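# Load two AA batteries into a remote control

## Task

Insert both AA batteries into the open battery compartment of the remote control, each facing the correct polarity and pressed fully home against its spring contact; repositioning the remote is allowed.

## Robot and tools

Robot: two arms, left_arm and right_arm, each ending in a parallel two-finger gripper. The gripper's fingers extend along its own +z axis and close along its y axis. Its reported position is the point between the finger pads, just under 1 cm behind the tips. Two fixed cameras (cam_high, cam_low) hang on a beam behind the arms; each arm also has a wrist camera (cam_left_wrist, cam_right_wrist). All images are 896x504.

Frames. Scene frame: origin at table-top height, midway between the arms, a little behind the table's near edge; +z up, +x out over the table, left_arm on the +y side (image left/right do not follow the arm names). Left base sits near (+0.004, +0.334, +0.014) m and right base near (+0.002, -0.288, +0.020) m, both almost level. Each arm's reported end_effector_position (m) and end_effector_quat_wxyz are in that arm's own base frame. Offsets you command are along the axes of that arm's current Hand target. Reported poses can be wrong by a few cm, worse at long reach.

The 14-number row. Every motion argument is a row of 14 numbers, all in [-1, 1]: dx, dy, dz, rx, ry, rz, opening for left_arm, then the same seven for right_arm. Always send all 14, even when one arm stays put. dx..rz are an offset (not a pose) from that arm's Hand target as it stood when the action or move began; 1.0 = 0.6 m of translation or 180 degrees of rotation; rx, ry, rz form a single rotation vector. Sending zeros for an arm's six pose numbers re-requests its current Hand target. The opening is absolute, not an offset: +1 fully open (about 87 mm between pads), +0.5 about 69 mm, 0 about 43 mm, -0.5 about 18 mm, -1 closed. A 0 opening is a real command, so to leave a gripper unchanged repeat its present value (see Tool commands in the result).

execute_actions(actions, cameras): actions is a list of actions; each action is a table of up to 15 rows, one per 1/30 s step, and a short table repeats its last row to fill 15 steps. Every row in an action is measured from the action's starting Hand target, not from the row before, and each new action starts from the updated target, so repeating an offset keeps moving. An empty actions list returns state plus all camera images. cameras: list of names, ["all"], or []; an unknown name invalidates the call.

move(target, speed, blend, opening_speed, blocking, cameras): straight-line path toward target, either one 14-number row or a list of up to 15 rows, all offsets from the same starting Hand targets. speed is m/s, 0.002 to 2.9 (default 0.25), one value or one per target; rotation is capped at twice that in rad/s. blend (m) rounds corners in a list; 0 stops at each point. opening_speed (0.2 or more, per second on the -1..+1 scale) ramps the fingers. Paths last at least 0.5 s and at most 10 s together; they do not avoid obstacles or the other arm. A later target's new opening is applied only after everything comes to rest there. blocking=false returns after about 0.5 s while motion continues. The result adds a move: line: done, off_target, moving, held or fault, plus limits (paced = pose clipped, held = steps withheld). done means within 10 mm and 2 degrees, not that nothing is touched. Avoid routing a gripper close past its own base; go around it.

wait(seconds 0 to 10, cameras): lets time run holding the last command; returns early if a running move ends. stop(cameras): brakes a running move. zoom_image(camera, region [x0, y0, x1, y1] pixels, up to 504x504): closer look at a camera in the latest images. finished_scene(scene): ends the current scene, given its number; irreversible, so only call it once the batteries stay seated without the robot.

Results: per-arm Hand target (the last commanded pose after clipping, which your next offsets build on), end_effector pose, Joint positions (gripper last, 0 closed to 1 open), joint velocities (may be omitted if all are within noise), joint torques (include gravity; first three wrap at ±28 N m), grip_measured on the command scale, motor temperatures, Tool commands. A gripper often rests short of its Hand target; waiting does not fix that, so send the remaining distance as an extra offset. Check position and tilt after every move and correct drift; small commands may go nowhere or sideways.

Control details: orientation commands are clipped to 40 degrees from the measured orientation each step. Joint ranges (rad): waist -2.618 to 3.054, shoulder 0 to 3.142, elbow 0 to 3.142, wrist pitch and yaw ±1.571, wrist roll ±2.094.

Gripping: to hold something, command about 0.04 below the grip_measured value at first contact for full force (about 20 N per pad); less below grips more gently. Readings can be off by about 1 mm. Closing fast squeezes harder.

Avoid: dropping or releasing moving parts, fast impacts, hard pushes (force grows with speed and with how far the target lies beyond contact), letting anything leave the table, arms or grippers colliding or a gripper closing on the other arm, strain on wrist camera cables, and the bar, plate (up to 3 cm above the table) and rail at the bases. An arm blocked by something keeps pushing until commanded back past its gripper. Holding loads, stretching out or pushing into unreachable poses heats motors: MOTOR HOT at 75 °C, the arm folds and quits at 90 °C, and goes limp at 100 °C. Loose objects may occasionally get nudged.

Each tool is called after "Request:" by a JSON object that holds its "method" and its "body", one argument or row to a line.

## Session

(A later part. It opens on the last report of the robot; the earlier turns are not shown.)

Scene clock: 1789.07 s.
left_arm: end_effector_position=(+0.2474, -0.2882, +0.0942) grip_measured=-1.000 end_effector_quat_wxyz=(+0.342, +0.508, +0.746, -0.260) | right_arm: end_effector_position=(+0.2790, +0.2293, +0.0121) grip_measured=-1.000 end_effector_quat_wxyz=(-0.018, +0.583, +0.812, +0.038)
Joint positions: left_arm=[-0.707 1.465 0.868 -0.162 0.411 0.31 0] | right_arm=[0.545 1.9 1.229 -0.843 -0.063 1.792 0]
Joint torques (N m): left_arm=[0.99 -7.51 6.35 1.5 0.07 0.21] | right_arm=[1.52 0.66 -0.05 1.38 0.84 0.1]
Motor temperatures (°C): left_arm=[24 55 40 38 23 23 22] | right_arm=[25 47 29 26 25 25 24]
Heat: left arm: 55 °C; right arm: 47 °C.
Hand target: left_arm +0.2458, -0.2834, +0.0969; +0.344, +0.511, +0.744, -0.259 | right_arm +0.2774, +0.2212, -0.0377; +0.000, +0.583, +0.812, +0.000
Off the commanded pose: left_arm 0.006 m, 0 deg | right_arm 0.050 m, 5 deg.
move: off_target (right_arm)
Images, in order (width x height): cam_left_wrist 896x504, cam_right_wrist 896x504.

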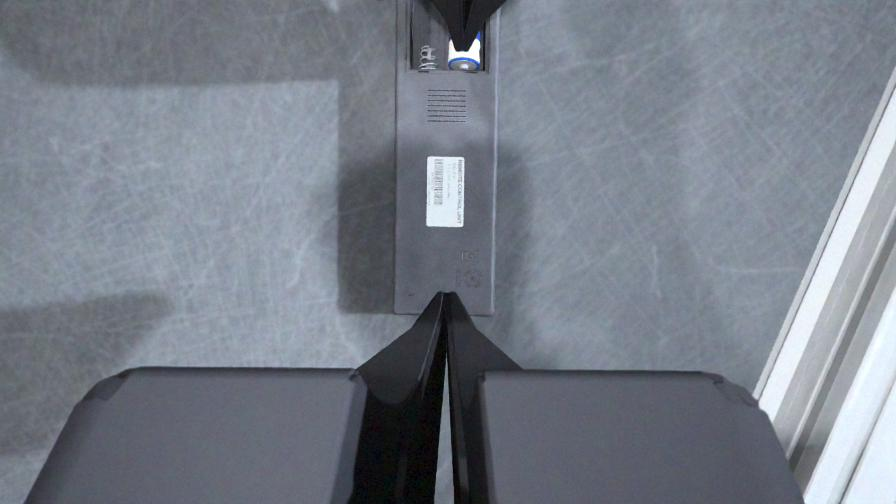

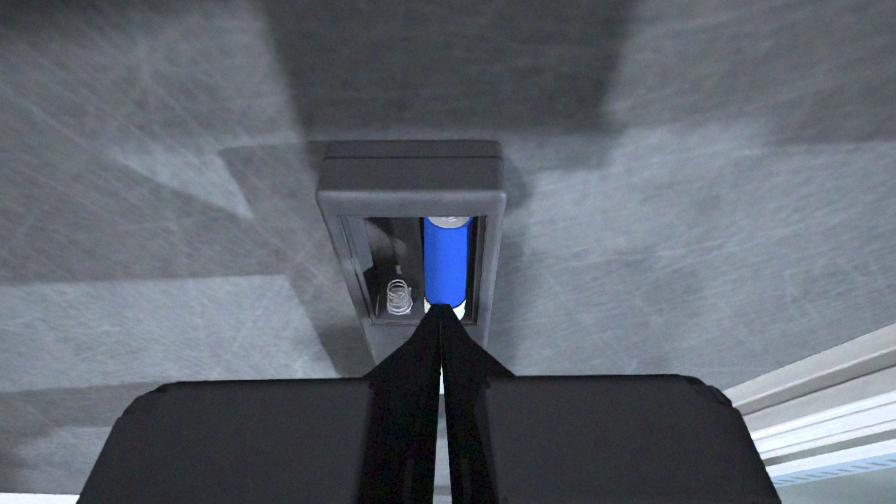

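Request:
{"method": "move", "body": {
  "target": [
    [0,0,0,0,0,0,-1,0,0,-0.045,0,0,0,-1],
    [0,0,0,0,0,0,-1,0,0,-0.10,0,0,0,-1]
  ],
  "speed": 0.06,
  "cameras": ["cam_right_wrist","cam_left_wrist"]
}}

Request:
{"method": "zoom_image", "body": {
  "camera": "cam_right_wrist",
  "region": [350, 160, 530, 340]
}}

Request:
{"method": "zoom_image", "body": {
  "camera": "cam_left_wrist",
  "region": [380, 0, 540, 160]
}}

Scene clock: 1804.60 s.
left_arm: end_effector_position=(+0.2474, -0.2882, +0.0942) grip_measured=-1.000 end_effector_quat_wxyz=(+0.342, +0.508, +0.746, -0.260) | right_arm: end_effector_position=(+0.2747, +0.2193, +0.0213) grip_measured=-1.000 end_effector_quat_wxyz=(-0.004, +0.581, +0.814, +0.003)
Joint positions: left_arm=[-0.707 1.465 0.868 -0.162 0.411 0.31 0] | right_arm=[0.553 1.897 1.279 -0.949 -0.01 1.793 0]
Joint torques (N m): left_arm=[1.01 -7.57 6.34 1.51 0.08 0.21] | right_arm=[0.79 -6.19 6.02 0.12 0.23 0.14]
Motor temperatures (°C): left_arm=[24 55 40 38 23 23 22] | right_arm=[25 45 29 27 25 25 24]
Heat: left arm: 55 °C; right arm: 45 °C.
Hand target: left_arm +0.2458, -0.2834, +0.0969; +0.344, +0.511, +0.744, -0.259 | right_arm +0.2774, +0.2211, +0.0223; +0.000, +0.583, +0.812, +0.000
Off the commanded pose: left_arm 0.006 m, 0 deg | right_arm 0.003 m, 1 deg.
move: done
Images, in order (width x height): cam_left_wrist 896x504, cam_right_wrist 896x504.

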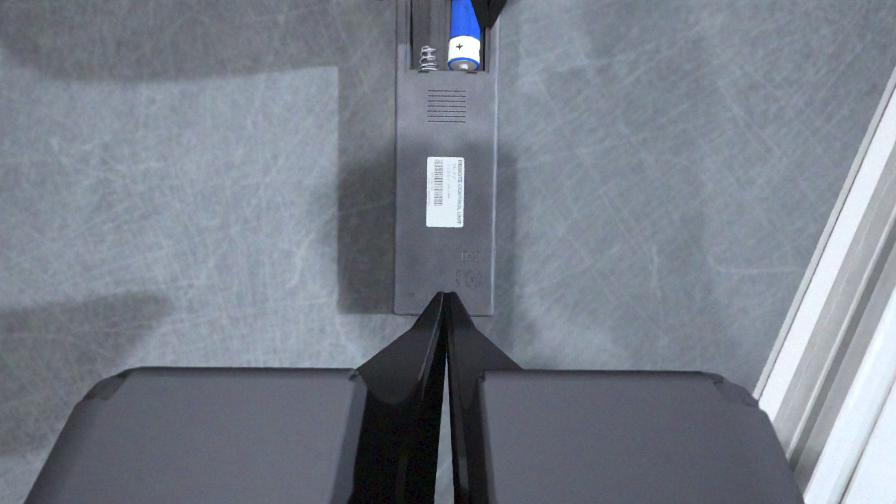

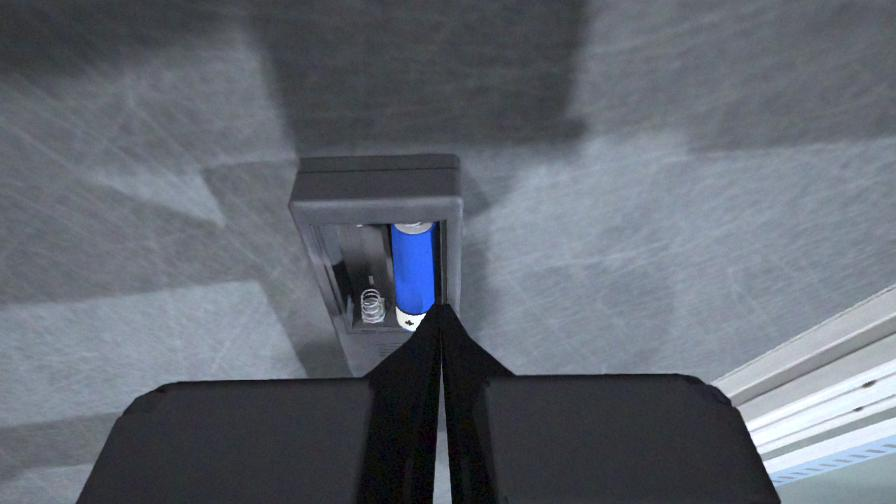

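Scaled by 2.800 from the camera's 896x504 image, which has a finer 1280x720 frame.

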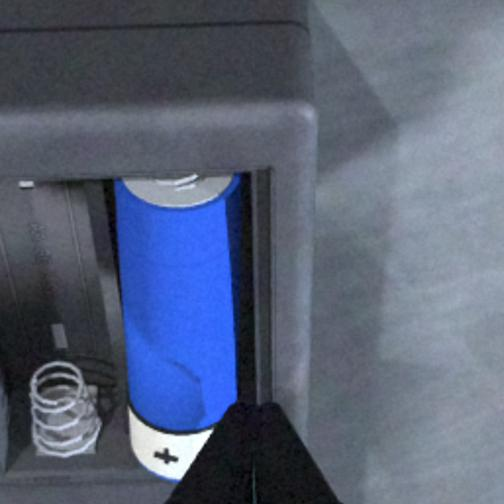

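Scaled by 3.150 from the camera's 896x504 image, which has a finer 1280x720 frame.

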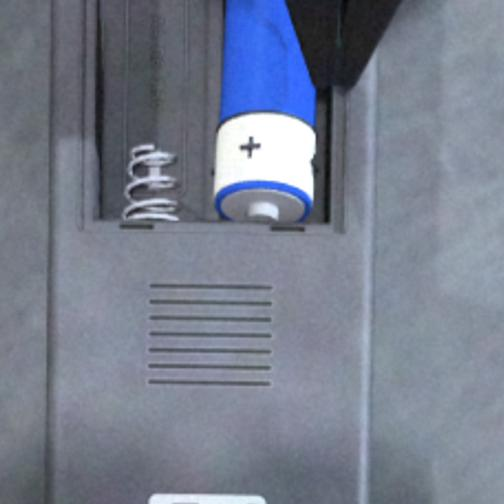

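Request:
{"method": "move", "body": {
  "target": [
    [0,0,0,0,0,0,-1,0,0,-0.02,0,0,0,-1],
    [0,0,0,0,0,0,-1,0.005,0.016,-0.02,0,0,0,-1],
    [0,0,0,0,0,0,-1,0.005,0.016,0.03,0,0,0,-1]
  ],
  "speed": 0.06,
  "cameras": ["cam_right_wrist","cam_left_wrist"]
}}

Request:
{"method": "zoom_image", "body": {
  "camera": "cam_right_wrist",
  "region": [350, 180, 530, 360]
}}

Scene clock: 1814.60 s.
left_arm: end_effector_position=(+0.2474, -0.2882, +0.0942) grip_measured=-1.000 end_effector_quat_wxyz=(+0.342, +0.508, +0.746, -0.260) | right_arm: end_effector_position=(+0.2836, +0.2250, +0.0165) grip_measured=-1.000 end_effector_quat_wxyz=(-0.005, +0.581, +0.814, +0.002)
Joint positions: left_arm=[-0.707 1.465 0.868 -0.162 0.411 0.31 0] | right_arm=[0.553 1.944 1.323 -0.95 -0.01 1.794 0]
Joint torques (N m): left_arm=[1.02 -7.49 6.38 1.5 0.06 0.21] | right_arm=[0.95 -5.31 3.25 0.7 0.23 0.14]
Motor temperatures (°C): left_arm=[24 55 40 38 23 23 22] | right_arm=[25 46 30 27 25 25 24]
Heat: left arm: 55 °C; right arm: 46 °C.
Hand target: left_arm +0.2458, -0.2834, +0.0969; +0.344, +0.511, +0.744, -0.259 | right_arm +0.2856, +0.2271, +0.0043; +0.000, +0.583, +0.812, +0.000
Off the commanded pose: left_arm 0.006 m, 0 deg | right_arm 0.013 m, 1 deg.
move: off_target (right_arm)
Images, in order (width x height): cam_left_wrist 896x504, cam_right_wrist 896x504.

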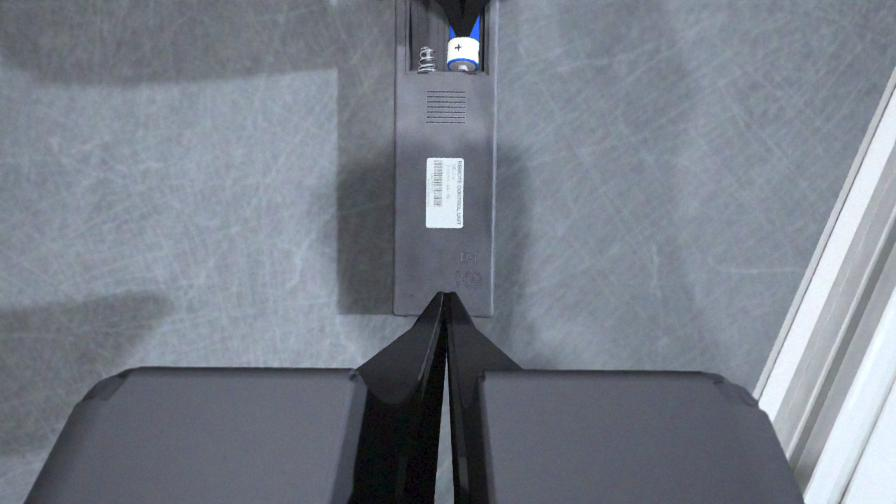

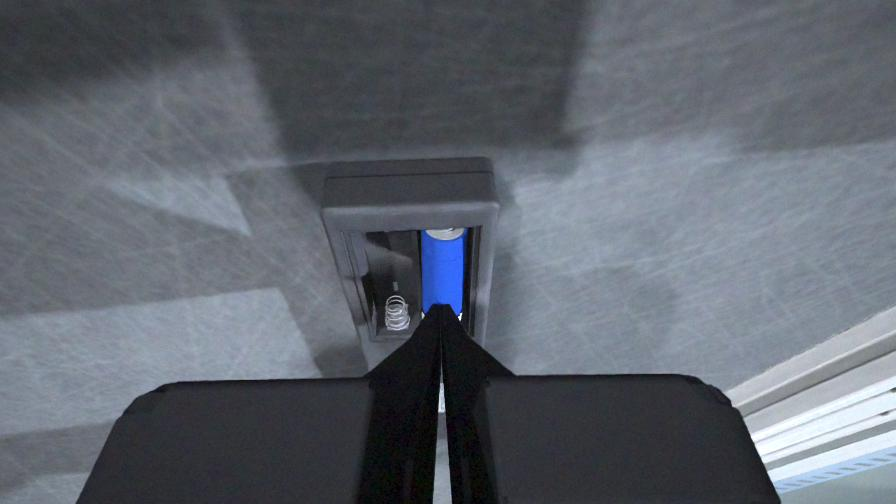

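Scaled by 2.800 from the camera's 896x504 image, which has a finer 1280x720 frame.

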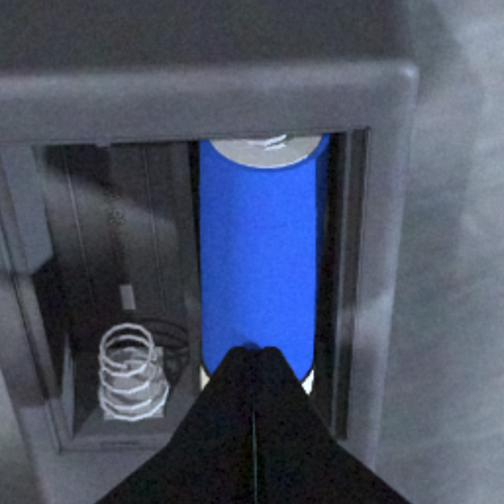

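Request:
{"method": "move", "body": {
  "target": [
    [0,0,0,0,0,0,-1,0,0,-0.05,0,0,0,-1],
    [0,0,0,0,0,0,-1,0.055,0,-0.05,0,0,0,-1],
    [0,0,0,0,0,0,-1,0.055,0,0.07,0,0,0,-1]
  ],
  "speed": 0.06,
  "cameras": ["cam_left_wrist"]
}}

Scene clock: 1825.53 s.
left_arm: end_effector_position=(+0.2474, -0.2882, +0.0942) grip_measured=-1.000 end_effector_quat_wxyz=(+0.342, +0.508, +0.746, -0.260) | right_arm: end_effector_position=(+0.2710, +0.2553, +0.0103) grip_measured=-1.000 end_effector_quat_wxyz=(-0.011, +0.584, +0.812, +0.011)
Joint positions: left_arm=[-0.707 1.465 0.868 -0.162 0.411 0.31 0] | right_arm=[0.636 1.964 1.322 -0.914 -0.027 1.883 0]
Joint torques (N m): left_arm=[0.95 -7.58 6.37 1.49 0.08 0.21] | right_arm=[1.44 0.09 -0.03 1.71 0.41 0.11]
Motor temperatures (°C): left_arm=[24 55 39 38 23 23 22] | right_arm=[25 46 30 26 25 25 24]
Heat: left arm: 55 °C; right arm: 46 °C.
Hand target: left_arm +0.2458, -0.2834, +0.0969; +0.344, +0.511, +0.744, -0.259 | right_arm +0.2751, +0.2584, -0.0377; +0.000, +0.583, +0.812, +0.000
Off the commanded pose: left_arm 0.006 m, 0 deg | right_arm 0.048 m, 2 deg.
move: off_target (right_arm)
Images, in order (width x height): cam_left_wrist 896x504.

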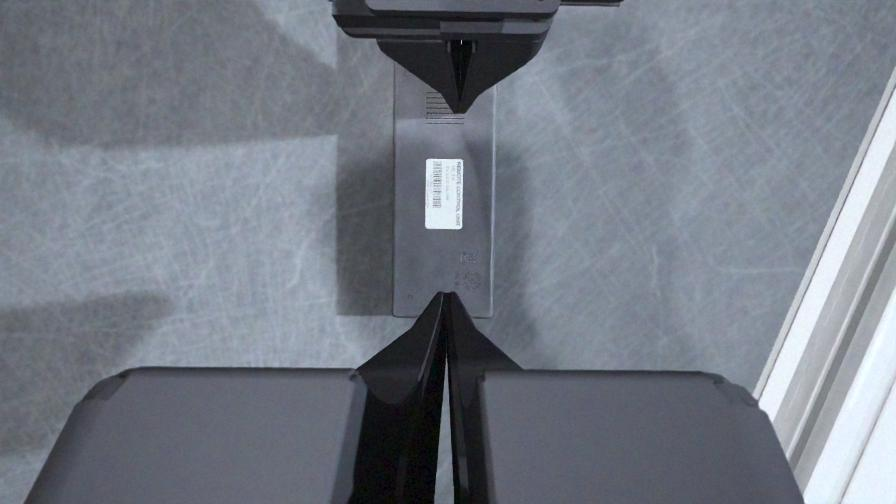

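Request:
{"method": "move", "body": {
  "target": [
    [0,0,0,0,0,0,-1,0,0,-0.22,0,0,0,-1],
    [0,0,0,0,0,0,-1,-0.435,-0.158,-0.24,0,0,-0.178,0.0]
  ],
  "speed": 0.2,
  "cameras": ["cam_right_wrist","cam_left_wrist"]
}}

Request:
{"method": "zoom_image", "body": {
  "camera": "cam_left_wrist",
  "region": [380, 0, 540, 160]
}}

Scene clock: 1844.60 s.
left_arm: end_effector_position=(+0.2474, -0.2882, +0.0942) grip_measured=-1.000 end_effector_quat_wxyz=(+0.342, +0.508, +0.746, -0.260) | right_arm: end_effector_position=(+0.2655, -0.0189, +0.0960) grip_measured=+0.000 end_effector_quat_wxyz=(-0.013, +0.340, +0.940, -0.006)
Joint positions: left_arm=[-0.707 1.465 0.868 -0.162 0.411 0.31 0] | right_arm=[-0.148 1.714 1.353 -1.239 0.006 0.546 0.5]
Joint torques (N m): left_arm=[1.02 -7.56 6.39 1.5 0.06 0.22] | right_arm=[0.01 -7.72 6.41 0.15 0.03 -0.11]
Motor temperatures (°C): left_arm=[24 55 39 38 23 23 22] | right_arm=[25 45 29 28 25 25 24]
Heat: left arm: 55 °C; right arm: 45 °C.
Hand target: left_arm +0.2458, -0.2834, +0.0969; +0.344, +0.511, +0.744, -0.259 | right_arm +0.2686, -0.0193, +0.1063; +0.000, +0.337, +0.942, +0.000
Off the commanded pose: left_arm 0.006 m, 0 deg | right_arm 0.011 m, 2 deg.
move: off_target (right_arm); target 2's new opening was sent with right_arm's hand 0.011 m and 2 deg from that target
Images, in order (width x height): cam_left_wrist 896x504, cam_right_wrist 896x504.

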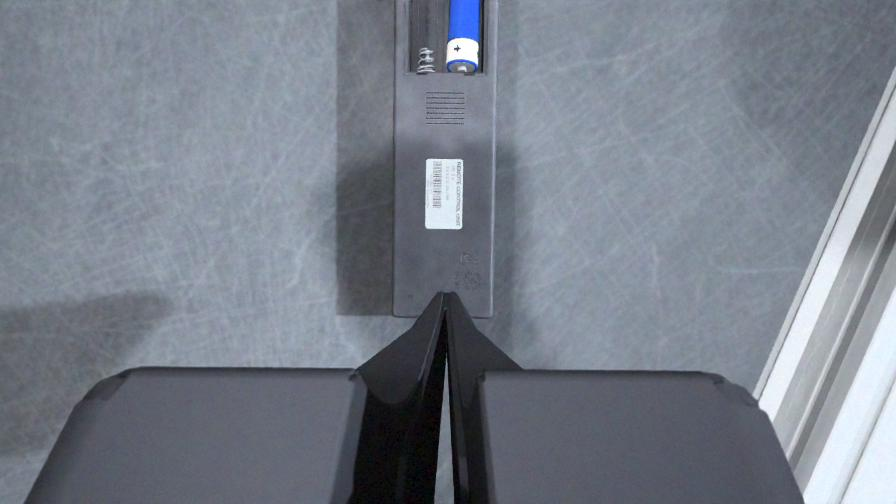

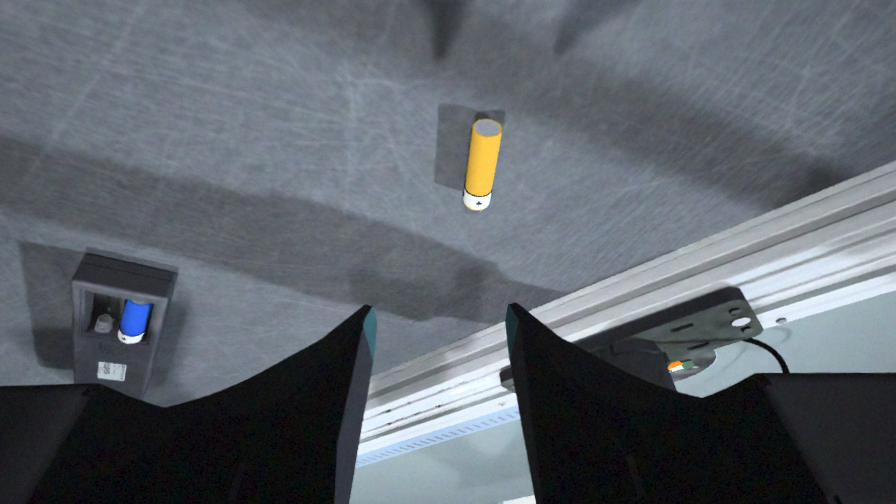

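Scaled by 3.150 from the camera's 896x504 image, which has a finer 1280x720 frame.

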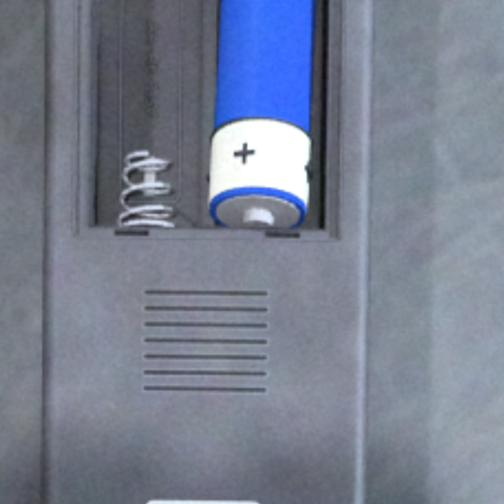

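Request:
{"method": "move", "body": {
  "target": [
    [0,0,0,0,0,0,-1,0.036,-0.034,0.10,0,0,0,0.0]
  ],
  "speed": 0.12,
  "cameras": ["cam_right_wrist"]
}}

Scene clock: 1857.53 s.
left_arm: end_effector_position=(+0.2474, -0.2882, +0.0942) grip_measured=-1.000 end_effector_quat_wxyz=(+0.342, +0.508, +0.746, -0.260) | right_arm: end_effector_position=(+0.2365, -0.0203, +0.0403) grip_measured=+0.000 end_effector_quat_wxyz=(-0.017, +0.339, +0.941, -0.006)
Joint positions: left_arm=[-0.707 1.465 0.868 -0.162 0.411 0.31 0] | right_arm=[-0.169 1.666 1.071 -1.011 0.006 0.522 0.5]
Joint torques (N m): left_arm=[1.03 -7.49 6.34 1.49 0.06 0.2] | right_arm=[-0.28 -8.29 4.03 0.36 0.03 -0.11]
Motor temperatures (°C): left_arm=[24 55 39 38 23 23 22] | right_arm=[25 46 31 27 25 25 24]
Heat: left arm: 55 °C; right arm: 46 °C.
Hand target: left_arm +0.2458, -0.2834, +0.0969; +0.344, +0.511, +0.744, -0.259 | right_arm +0.2389, -0.0214, +0.0463; +0.000, +0.337, +0.942, +0.000
Off the commanded pose: left_arm 0.006 m, 0 deg | right_arm 0.007 m, 2 deg.
move: done
Images, in order (width x height): cam_right_wrist 896x504.

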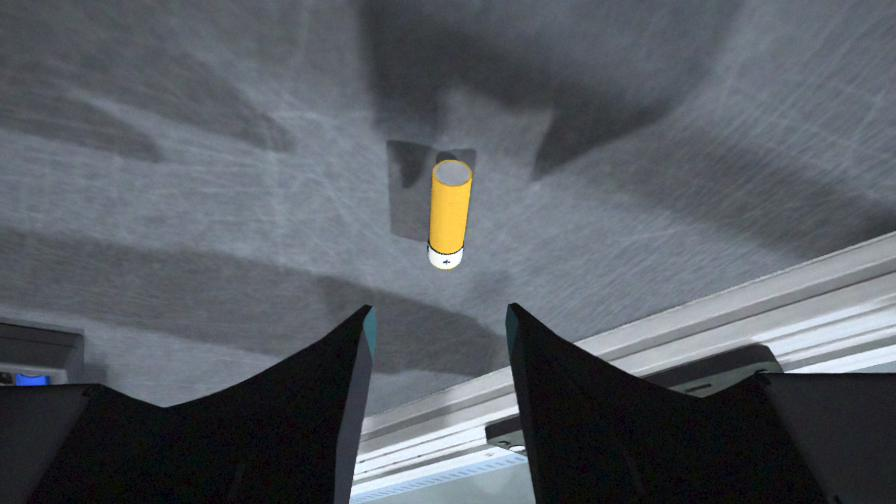

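Request:
{"method": "move", "body": {
  "target": [
    [0,0,0,0,0,0,-1,-0.008,-0.004,0.076,0,0,0,0.0],
    [0,0,0,0,0,0,-1,-0.008,-0.004,0.076,0,0,0,-0.68]
  ],
  "speed": 0.08,
  "opening_speed": 1.0,
  "cameras": ["cam_right_wrist"]
}}

Scene clock: 1865.27 s.
left_arm: end_effector_position=(+0.2474, -0.2882, +0.0942) grip_measured=-1.000 end_effector_quat_wxyz=(+0.342, +0.508, +0.746, -0.260) | right_arm: end_effector_position=(+0.2417, -0.0258, +0.0043) grip_measured=-0.680 end_effector_quat_wxyz=(+0.004, +0.338, +0.941, -0.002)
Joint positions: left_arm=[-0.707 1.465 0.868 -0.162 0.411 0.31 0] | right_arm=[-0.185 1.706 0.966 -0.823 0.006 0.505 0.16]
Joint torques (N m): left_arm=[0.99 -7.51 6.34 1.51 0.08 0.22] | right_arm=[-0.29 -4.4 4.01 0.48 0.02 -0.1]
Motor temperatures (°C): left_arm=[24 55 39 38 23 23 22] | right_arm=[25 47 31 27 25 25 24]
Heat: left arm: 55 °C; right arm: 47 °C.
Hand target: left_arm +0.2458, -0.2834, +0.0969; +0.344, +0.511, +0.744, -0.259 | right_arm +0.2412, -0.0262, +0.0007; +0.000, +0.336, +0.942, +0.000
Off the commanded pose: left_arm 0.006 m, 0 deg | right_arm 0.004 m, 1 deg.
move: done
Images, in order (width x height): cam_right_wrist 896x504.

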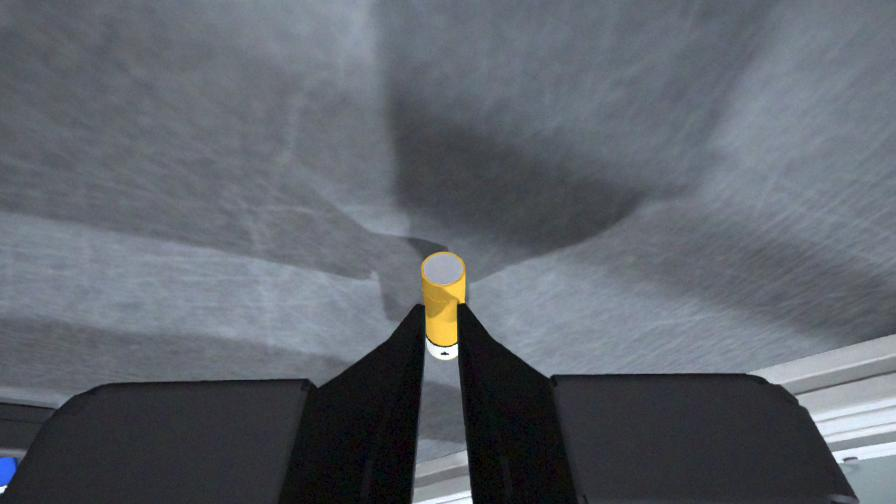

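Request:
{"method": "move", "body": {
  "target": [
    [0,0,0,0,0,0,-1,0,0,0.0,0,0,0,-0.4],
    [0,0,0,0,0,0,-1,0,0,0.0065,0,0,0,-0.4],
    [0,0,0,0,0,0,-1,0,0,0.0065,0,0,0,-0.7]
  ],
  "speed": 0.05,
  "opening_speed": 1.0,
  "cameras": ["cam_right_wrist"]
}}

Scene clock: 1873.97 s.
left_arm: end_effector_position=(+0.2474, -0.2882, +0.0942) grip_measured=-1.000 end_effector_quat_wxyz=(+0.342, +0.508, +0.746, -0.260) | right_arm: end_effector_position=(+0.2425, -0.0259, +0.0010) grip_measured=-0.648 end_effector_quat_wxyz=(+0.006, +0.338, +0.941, -0.002)
Joint positions: left_arm=[-0.707 1.465 0.868 -0.162 0.411 0.31 0] | right_arm=[-0.185 1.712 0.959 -0.807 0.006 0.505 0.176]
Joint torques (N m): left_arm=[0.98 -7.54 6.31 1.49 0.08 0.21] | right_arm=[-0.28 -4.3 3.88 0.49 0.02 -0.1]
Heat: left arm: 54 °C; right arm: 46 °C.
Hand target: left_arm +0.2458, -0.2834, +0.0969; +0.344, +0.511, +0.744, -0.259 | right_arm +0.2412, -0.0262, -0.0031; +0.000, +0.336, +0.942, +0.000
Off the commanded pose: left_arm 0.006 m, 0 deg | right_arm 0.004 m, 1 deg.
move: done
Images, in order (width x height): cam_right_wrist 896x504.

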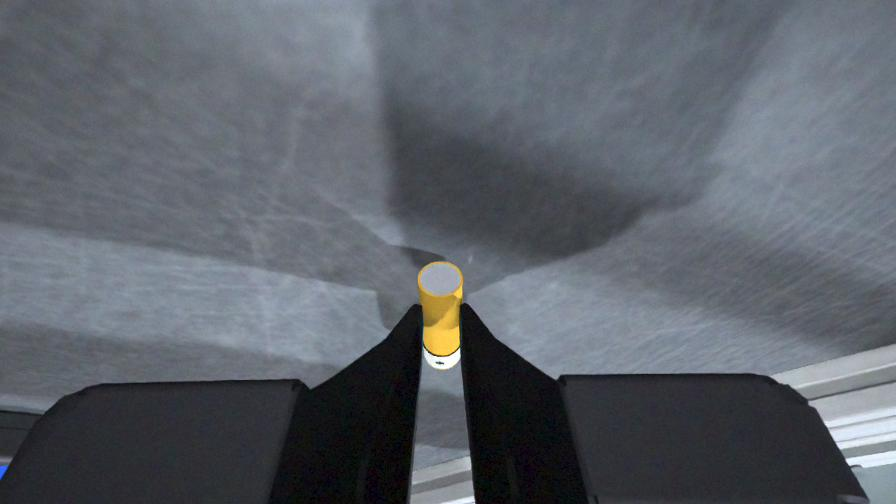

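Request:
{"method": "move", "body": {
  "target": [
    [0,0,0,0,0,0,-1,0,0,0.0,0,0,0,-0.4],
    [0,0,0,0,0,0,-1,0,0,0.008,0,0,0,-0.4],
    [0,0,0,0,0,0,-1,0,0,0.008,0,0,0,-0.68]
  ],
  "speed": 0.05,
  "opening_speed": 1.0
}}

Scene clock: 1879.80 s.
left_arm: end_effector_position=(+0.2474, -0.2882, +0.0942) grip_measured=-1.000 end_effector_quat_wxyz=(+0.342, +0.508, +0.746, -0.260) | right_arm: end_effector_position=(+0.2426, -0.0259, -0.0038) grip_measured=-0.616 end_effector_quat_wxyz=(+0.006, +0.338, +0.941, -0.002)
Joint positions: left_arm=[-0.707 1.465 0.868 -0.162 0.411 0.31 0] | right_arm=[-0.185 1.723 0.949 -0.787 0.006 0.505 0.192]
Joint torques (N m): left_arm=[1.02 -7.51 6.39 1.51 0.08 0.21] | right_arm=[-0.29 -4.33 3.81 0.49 0.02 -0.1]
Heat: left arm: 54 °C; right arm: 46 °C.
Hand target: left_arm +0.2458, -0.2834, +0.0969; +0.344, +0.511, +0.744, -0.259 | right_arm +0.2413, -0.0263, -0.0080; +0.000, +0.336, +0.942, +0.000
Off the commanded pose: left_arm 0.006 m, 0 deg | right_arm 0.004 m, 1 deg.
move: done

Request:
{"method": "move", "body": {
  "target": [
    [0,0,0,0,0,0,-1,0,0,-0.08,0,0,0,-0.68],
    [0,0,0,0,0,0,-1,0,0,-0.08,0,0,-0.8,-0.68],
    [0,0,0,0,0,0,-1,0,0,-0.012,0,0,-0.8,-0.68]
  ],
  "speed": [0.1,0.45,0.06],
  "cameras": ["cam_right_wrist"]
}}

Scene clock: 1893.47 s.
left_arm: end_effector_position=(+0.2474, -0.2882, +0.0942) grip_measured=-1.000 end_effector_quat_wxyz=(+0.342, +0.508, +0.746, -0.260) | right_arm: end_effector_position=(+0.2417, -0.0257, +0.0027) grip_measured=-0.616 end_effector_quat_wxyz=(-0.001, +0.790, -0.613, +0.005)
Joint positions: left_arm=[-0.707 1.465 0.868 -0.162 0.411 0.31 0] | right_arm=[0.067 1.536 0.776 -0.802 0.006 -1.754 0.192]
Joint torques (N m): left_arm=[1.02 -7.56 6.28 1.5 0.07 0.21] | right_arm=[-0.44 -3.07 3.89 0.37 -0.1 -0.13]
Heat: left arm: 54 °C; right arm: 46 °C.
Hand target: left_arm +0.2458, -0.2834, +0.0969; +0.344, +0.511, +0.744, -0.259 | right_arm +0.2412, -0.0263, -0.0008; +0.000, +0.792, -0.611, +0.000
Off the commanded pose: left_arm 0.006 m, 0 deg | right_arm 0.004 m, 1 deg.
move: done
Images, in order (width x height): cam_right_wrist 896x504.

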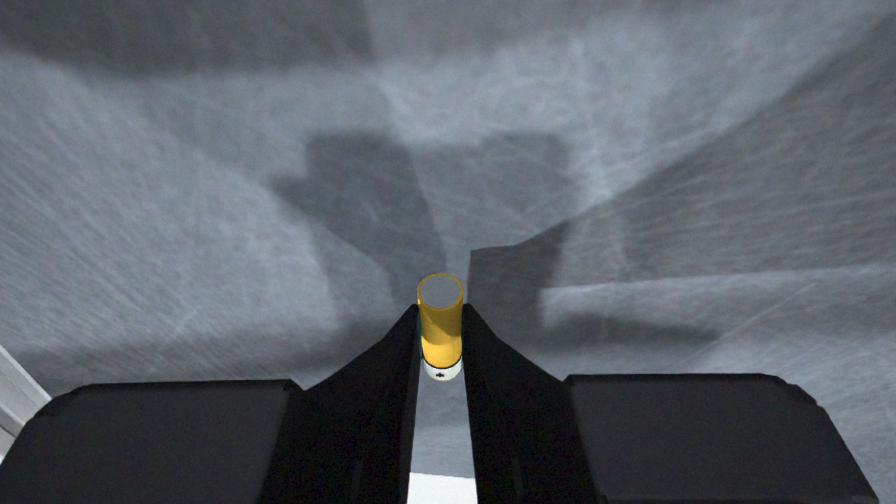

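Request:
{"method": "move", "body": {
  "target": [
    [0,0,0,0,0,0,-1,0,0,0.012,0,0,0,-0.68],
    [0,0,0,0,0,0,-1,0,0,0.012,0,0,0,-0.2]
  ],
  "speed": 0.03,
  "opening_speed": 0.5,
  "cameras": ["cam_right_wrist"]
}}

Scene clock: 1900.03 s.
left_arm: end_effector_position=(+0.2474, -0.2882, +0.0942) grip_measured=-1.000 end_effector_quat_wxyz=(+0.342, +0.508, +0.746, -0.260) | right_arm: end_effector_position=(+0.2423, -0.0257, -0.0041) grip_measured=-0.200 end_effector_quat_wxyz=(-0.001, +0.790, -0.613, +0.006)
Joint positions: left_arm=[-0.707 1.465 0.868 -0.162 0.411 0.31 0] | right_arm=[0.067 1.553 0.76 -0.768 0.006 -1.754 0.4]
Joint torques (N m): left_arm=[1.01 -7.54 6.32 1.51 0.08 0.23] | right_arm=[-0.43 -3.07 3.74 0.38 -0.1 -0.13]
Heat: left arm: 54 °C; right arm: 45 °C.
Hand target: left_arm +0.2458, -0.2834, +0.0969; +0.344, +0.511, +0.744, -0.259 | right_arm +0.2412, -0.0263, -0.0080; +0.000, +0.792, -0.611, +0.000
Off the commanded pose: left_arm 0.006 m, 0 deg | right_arm 0.004 m, 1 deg.
move: done
Images, in order (width x height): cam_right_wrist 896x504.

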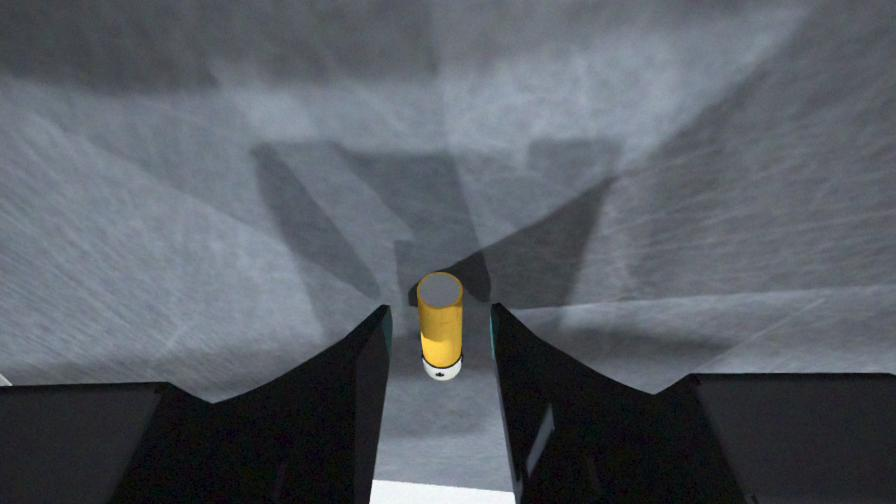

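Request:
{"method": "move", "body": {
  "target": [
    [0,0,0,0,0,0,-1,0,0,-0.11,0,0,0,-0.2],
    [0,0,0,0,0,0,-1,0,0,-0.11,0,0,0.98,0.0]
  ],
  "speed": [0.12,0.5],
  "cameras": ["cam_right_wrist"]
}}

Scene clock: 1911.00 s.
left_arm: end_effector_position=(+0.2474, -0.2882, +0.0942) grip_measured=-1.000 end_effector_quat_wxyz=(+0.342, +0.508, +0.746, -0.260) | right_arm: end_effector_position=(+0.2417, -0.0268, +0.0516) grip_measured=+0.000 end_effector_quat_wxyz=(-0.010, +0.581, +0.814, -0.005)
Joint positions: left_arm=[-0.707 1.465 0.868 -0.162 0.411 0.31 0] | right_arm=[-0.253 1.604 1.055 -1.044 0.001 0.987 0.5]
Joint torques (N m): left_arm=[1.03 -7.54 6.41 1.49 0.07 0.21] | right_arm=[0.17 -7.8 4.11 0.23 0.09 0.14]
Heat: left arm: 54 °C; right arm: 45 °C.
Hand target: left_arm +0.2458, -0.2834, +0.0969; +0.344, +0.511, +0.744, -0.259 | right_arm +0.2412, -0.0263, +0.0580; +0.000, +0.586, +0.810, +0.000
Off the commanded pose: left_arm 0.006 m, 0 deg | right_arm 0.006 m, 1 deg.
move: done
Images, in order (width x height): cam_right_wrist 896x504.

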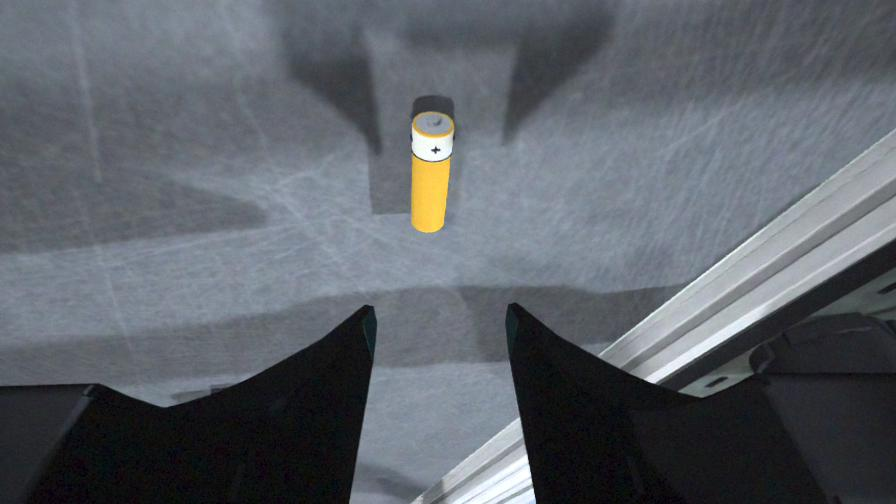

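Request:
{"method": "move", "body": {
  "target": [
    [0,0,0,0,0,0,-1,-0.0345,0.006,0.06,0,0,0.0194,-0.2],
    [0,0,0,0,0,0,-1,-0.0345,0.006,0.112,0,0,0.0194,-0.2]
  ],
  "speed": [0.1,0.05],
  "cameras": ["cam_right_wrist"]
}}

Scene clock: 1923.77 s.
left_arm: end_effector_position=(+0.2474, -0.2882, +0.0942) grip_measured=-1.000 end_effector_quat_wxyz=(+0.342, +0.508, +0.746, -0.260) | right_arm: end_effector_position=(+0.2515, -0.0444, -0.0051) grip_measured=-0.200 end_effector_quat_wxyz=(+0.004, +0.604, +0.797, +0.001)
Joint positions: left_arm=[-0.707 1.465 0.868 -0.162 0.411 0.31 0] | right_arm=[-0.31 1.715 0.932 -0.78 0.001 0.987 0.4]
Joint torques (N m): left_arm=[0.92 -7.57 6.34 1.5 0.06 0.2] | right_arm=[-0.17 -4.29 3.84 0.44 0.1 0.13]
Heat: left arm: 54 °C; right arm: 46 °C.
Hand target: left_arm +0.2458, -0.2834, +0.0969; +0.344, +0.511, +0.744, -0.259 | right_arm +0.2512, -0.0448, -0.0092; +0.000, +0.610, +0.792, +0.000
Off the commanded pose: left_arm 0.006 m, 0 deg | right_arm 0.004 m, 1 deg.
move: done
Images, in order (width x height): cam_right_wrist 896x504.

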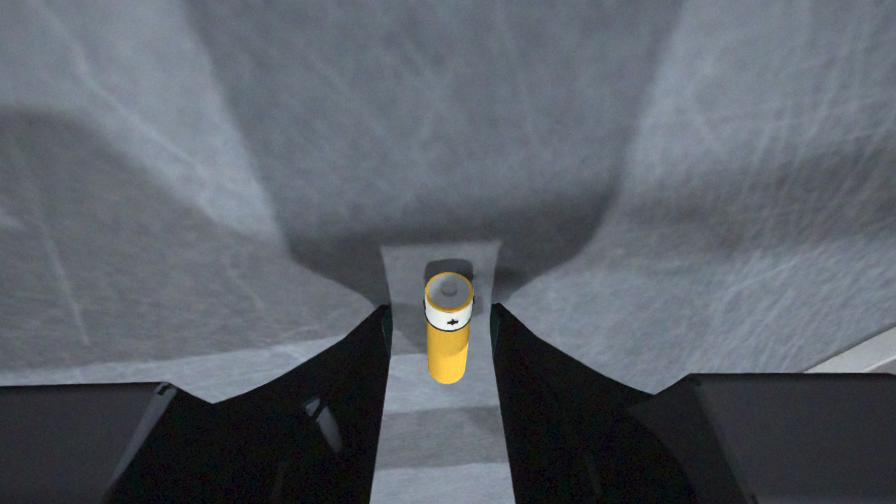

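Request:
{"method": "move", "body": {
  "target": [
    [0,0,0,0,0,0,-1,0.006,-0.003,0.0,0,0,0,-0.2],
    [0,0,0,0,0,0,-1,0.006,-0.003,0.0,0,0,0,-0.68]
  ],
  "speed": [0.05,0.05],
  "opening_speed": 0.8,
  "cameras": ["cam_right_wrist"]
}}

Scene clock: 1930.87 s.
left_arm: end_effector_position=(+0.2474, -0.2882, +0.0942) grip_measured=-1.000 end_effector_quat_wxyz=(+0.342, +0.508, +0.746, -0.260) | right_arm: end_effector_position=(+0.2505, -0.0434, -0.0070) grip_measured=-0.613 end_effector_quat_wxyz=(+0.003, +0.608, +0.794, +0.002)
Joint positions: left_arm=[-0.707 1.465 0.868 -0.162 0.411 0.31 0] | right_arm=[-0.31 1.715 0.923 -0.772 -0.001 0.996 0.194]
Joint torques (N m): left_arm=[1.02 -7.54 6.35 1.49 0.07 0.2] | right_arm=[0.58 -5.3 3.43 0.39 0.12 0.12]
Heat: left arm: 54 °C; right arm: 45 °C.
Hand target: left_arm +0.2458, -0.2834, +0.0969; +0.344, +0.511, +0.744, -0.259 | right_arm +0.2485, -0.0417, -0.0092; +0.000, +0.610, +0.792, +0.000
Off the commanded pose: left_arm 0.006 m, 0 deg | right_arm 0.003 m, 1 deg.
move: done
Images, in order (width x height): cam_right_wrist 896x504.

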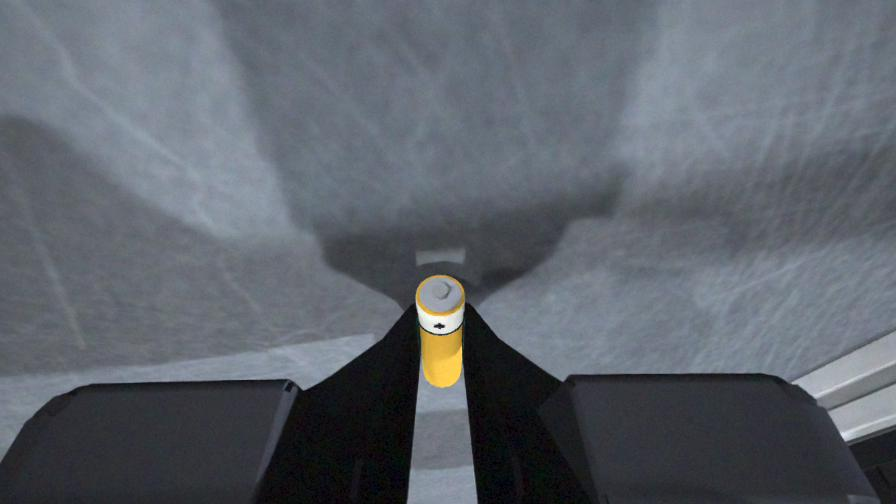

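Request:
{"method": "move", "body": {
  "target": [
    [0.0373,0,0.0732,0,0,0,0.5,0,0,-0.07,0,0,0,-0.68],
    [0.0995,0,0.1235,0,0,0,0.5,0,0,-0.07,0,0,0,-0.68]
  ],
  "speed": [0.1,0.05],
  "cameras": ["cam_left_wrist","cam_right_wrist"]
}}

Scene clock: 1947.63 s.
left_arm: end_effector_position=(+0.2486, -0.3028, +0.0081) grip_measured=+0.500 end_effector_quat_wxyz=(+0.342, +0.516, +0.741, -0.261) | right_arm: end_effector_position=(+0.2423, -0.0407, +0.0219) grip_measured=-0.613 end_effector_quat_wxyz=(-0.016, +0.608, +0.794, -0.005)
Joint positions: left_arm=[-0.739 1.708 0.708 0.249 0.397 0.304 0.75] | right_arm=[-0.31 1.667 0.994 -0.932 -0.001 0.996 0.194]
Joint torques (N m): left_arm=[0.01 -5.35 5.42 1.86 -0.13 -0.03] | right_arm=[0.57 -7.83 5.75 0.11 0.12 0.12]
Heat: left arm: 54 °C; right arm: 45 °C.
Hand target: left_arm +0.2496, -0.3032, +0.0038; +0.344, +0.511, +0.744, -0.259 | right_arm +0.2484, -0.0417, +0.0328; +0.000, +0.610, +0.792, +0.000
Off the commanded pose: left_arm 0.004 m, 1 deg | right_arm 0.013 m, 2 deg.
move: off_target (right_arm)
Images, in order (width x height): cam_left_wrist 896x504, cam_right_wrist 896x504.

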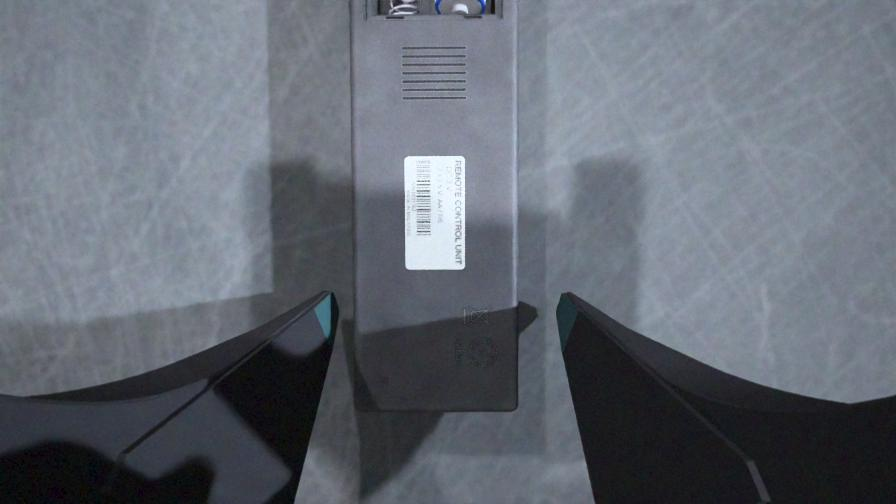

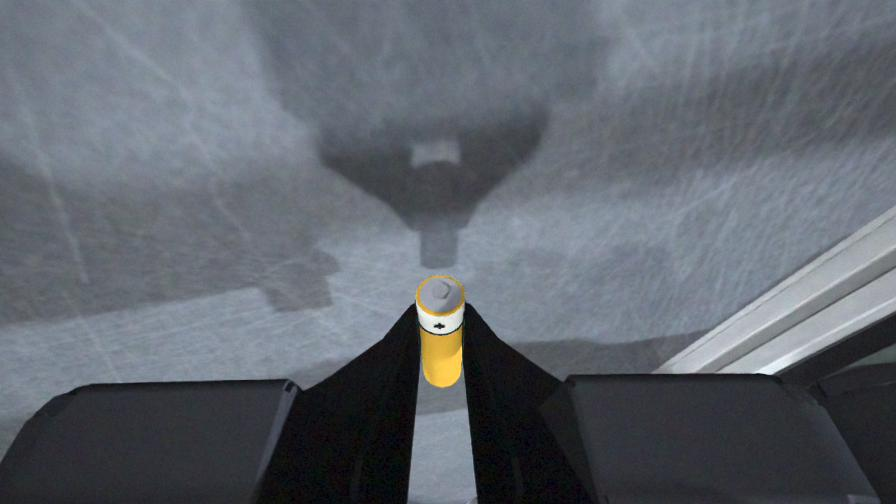

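Request:
{"method": "move", "body": {
  "target": [
    [0,0.005,0,0,0,0,0.5,0,0,0,0,0,0,-0.68],
    [0,0.005,0,0,0,0,0.02,0,0,0,0,0,0,-0.68]
  ],
  "speed": [0.05,0.05],
  "opening_speed": 0.4,
  "cameras": ["cam_left_wrist"]
}}

Request:
{"method": "zoom_image", "body": {
  "camera": "cam_left_wrist",
  "region": [340, 0, 520, 120]
}}

Scene clock: 1955.43 s.
left_arm: end_effector_position=(+0.2487, -0.3028, +0.0081) grip_measured=+0.073 end_effector_quat_wxyz=(+0.343, +0.516, +0.740, -0.261) | right_arm: end_effector_position=(+0.2423, -0.0407, +0.0219) grip_measured=-0.613 end_effector_quat_wxyz=(-0.016, +0.608, +0.794, -0.005)
Joint positions: left_arm=[-0.739 1.708 0.708 0.249 0.397 0.304 0.536] | right_arm=[-0.31 1.667 0.994 -0.932 -0.001 0.996 0.194]
Joint torques (N m): left_arm=[0.9 -4.98 5.9 1.85 -0.06 0.03] | right_arm=[0.58 -7.83 5.75 0.11 0.11 0.12]
Heat: left arm: 53 °C; right arm: 46 °C.
Hand target: left_arm +0.2524, -0.3021, +0.0037; +0.344, +0.511, +0.744, -0.259 | right_arm +0.2484, -0.0417, +0.0328; +0.000, +0.610, +0.792, +0.000
Off the commanded pose: left_arm 0.006 m, 1 deg | right_arm 0.013 m, 2 deg.
move: off_target (right_arm)
Images, in order (width x height): cam_left_wrist 896x504.

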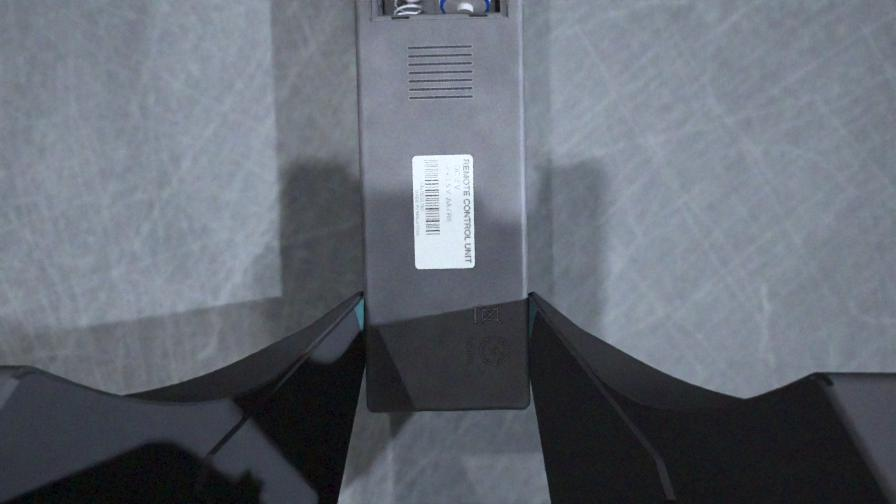

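Scaled by 2.800 from the camera's 896x504 image, which has a finer 1280x720 frame.

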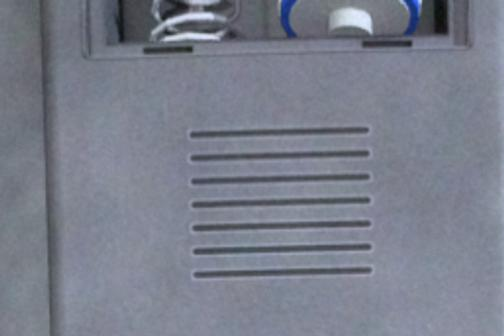

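Request:
{"method": "move", "body": {
  "target": [
    [0,0,0,0,0,0,0.03,0,0,-0.13,0,0,0,-0.68],
    [0,0,0,0,0,0,0.03,0.371,0.198,-0.13,0,0,-0.0206,-0.68]
  ],
  "speed": [0.12,0.2],
  "cameras": ["cam_left_wrist","cam_right_wrist"]
}}

Scene clock: 1974.90 s.
left_arm: end_effector_position=(+0.2487, -0.3028, +0.0081) grip_measured=+0.073 end_effector_quat_wxyz=(+0.343, +0.516, +0.740, -0.261) | right_arm: end_effector_position=(+0.3035, +0.2026, +0.1103) grip_measured=-0.613 end_effector_quat_wxyz=(+0.001, +0.579, +0.815, +0.003)
Joint positions: left_arm=[-0.739 1.708 0.708 0.249 0.397 0.304 0.536] | right_arm=[0.475 1.89 1.633 -1.307 -0.001 1.711 0.194]
Joint torques (N m): left_arm=[0.92 -4.97 5.91 1.84 -0.05 0.03] | right_arm=[0.23 -5.97 6.52 0.14 0.13 0.13]
Heat: left arm: 51 °C; right arm: 47 °C.
Hand target: left_arm +0.2524, -0.3021, +0.0037; +0.344, +0.511, +0.744, -0.259 | right_arm +0.3064, +0.2038, +0.1109; +0.000, +0.584, +0.812, +0.000
Off the commanded pose: left_arm 0.006 m, 1 deg | right_arm 0.003 m, 1 deg.
move: done
Images, in order (width x height): cam_left_wrist 896x504, cam_right_wrist 896x504.

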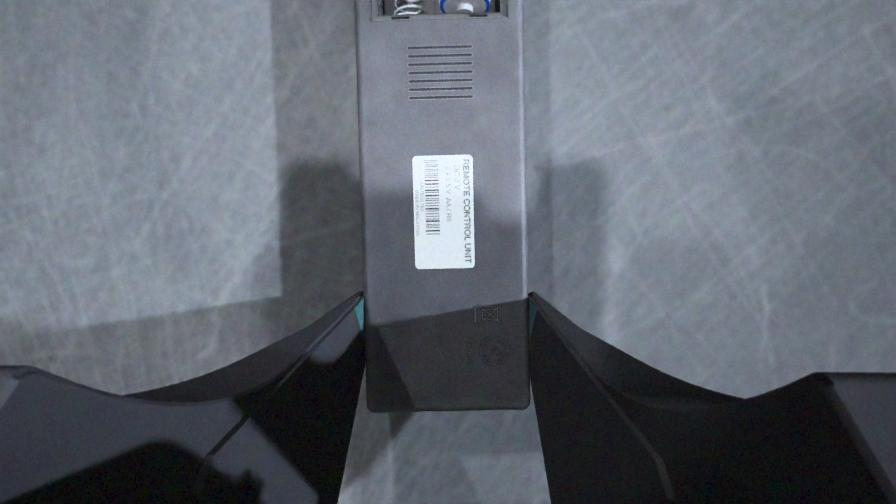

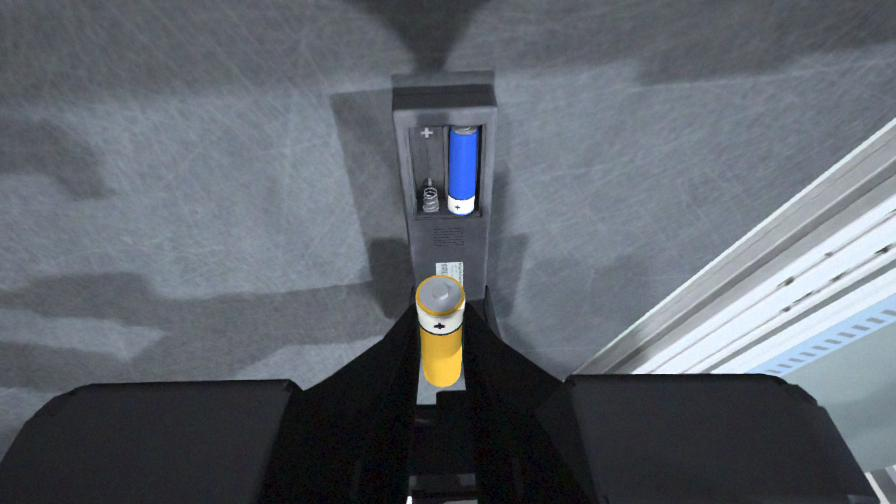

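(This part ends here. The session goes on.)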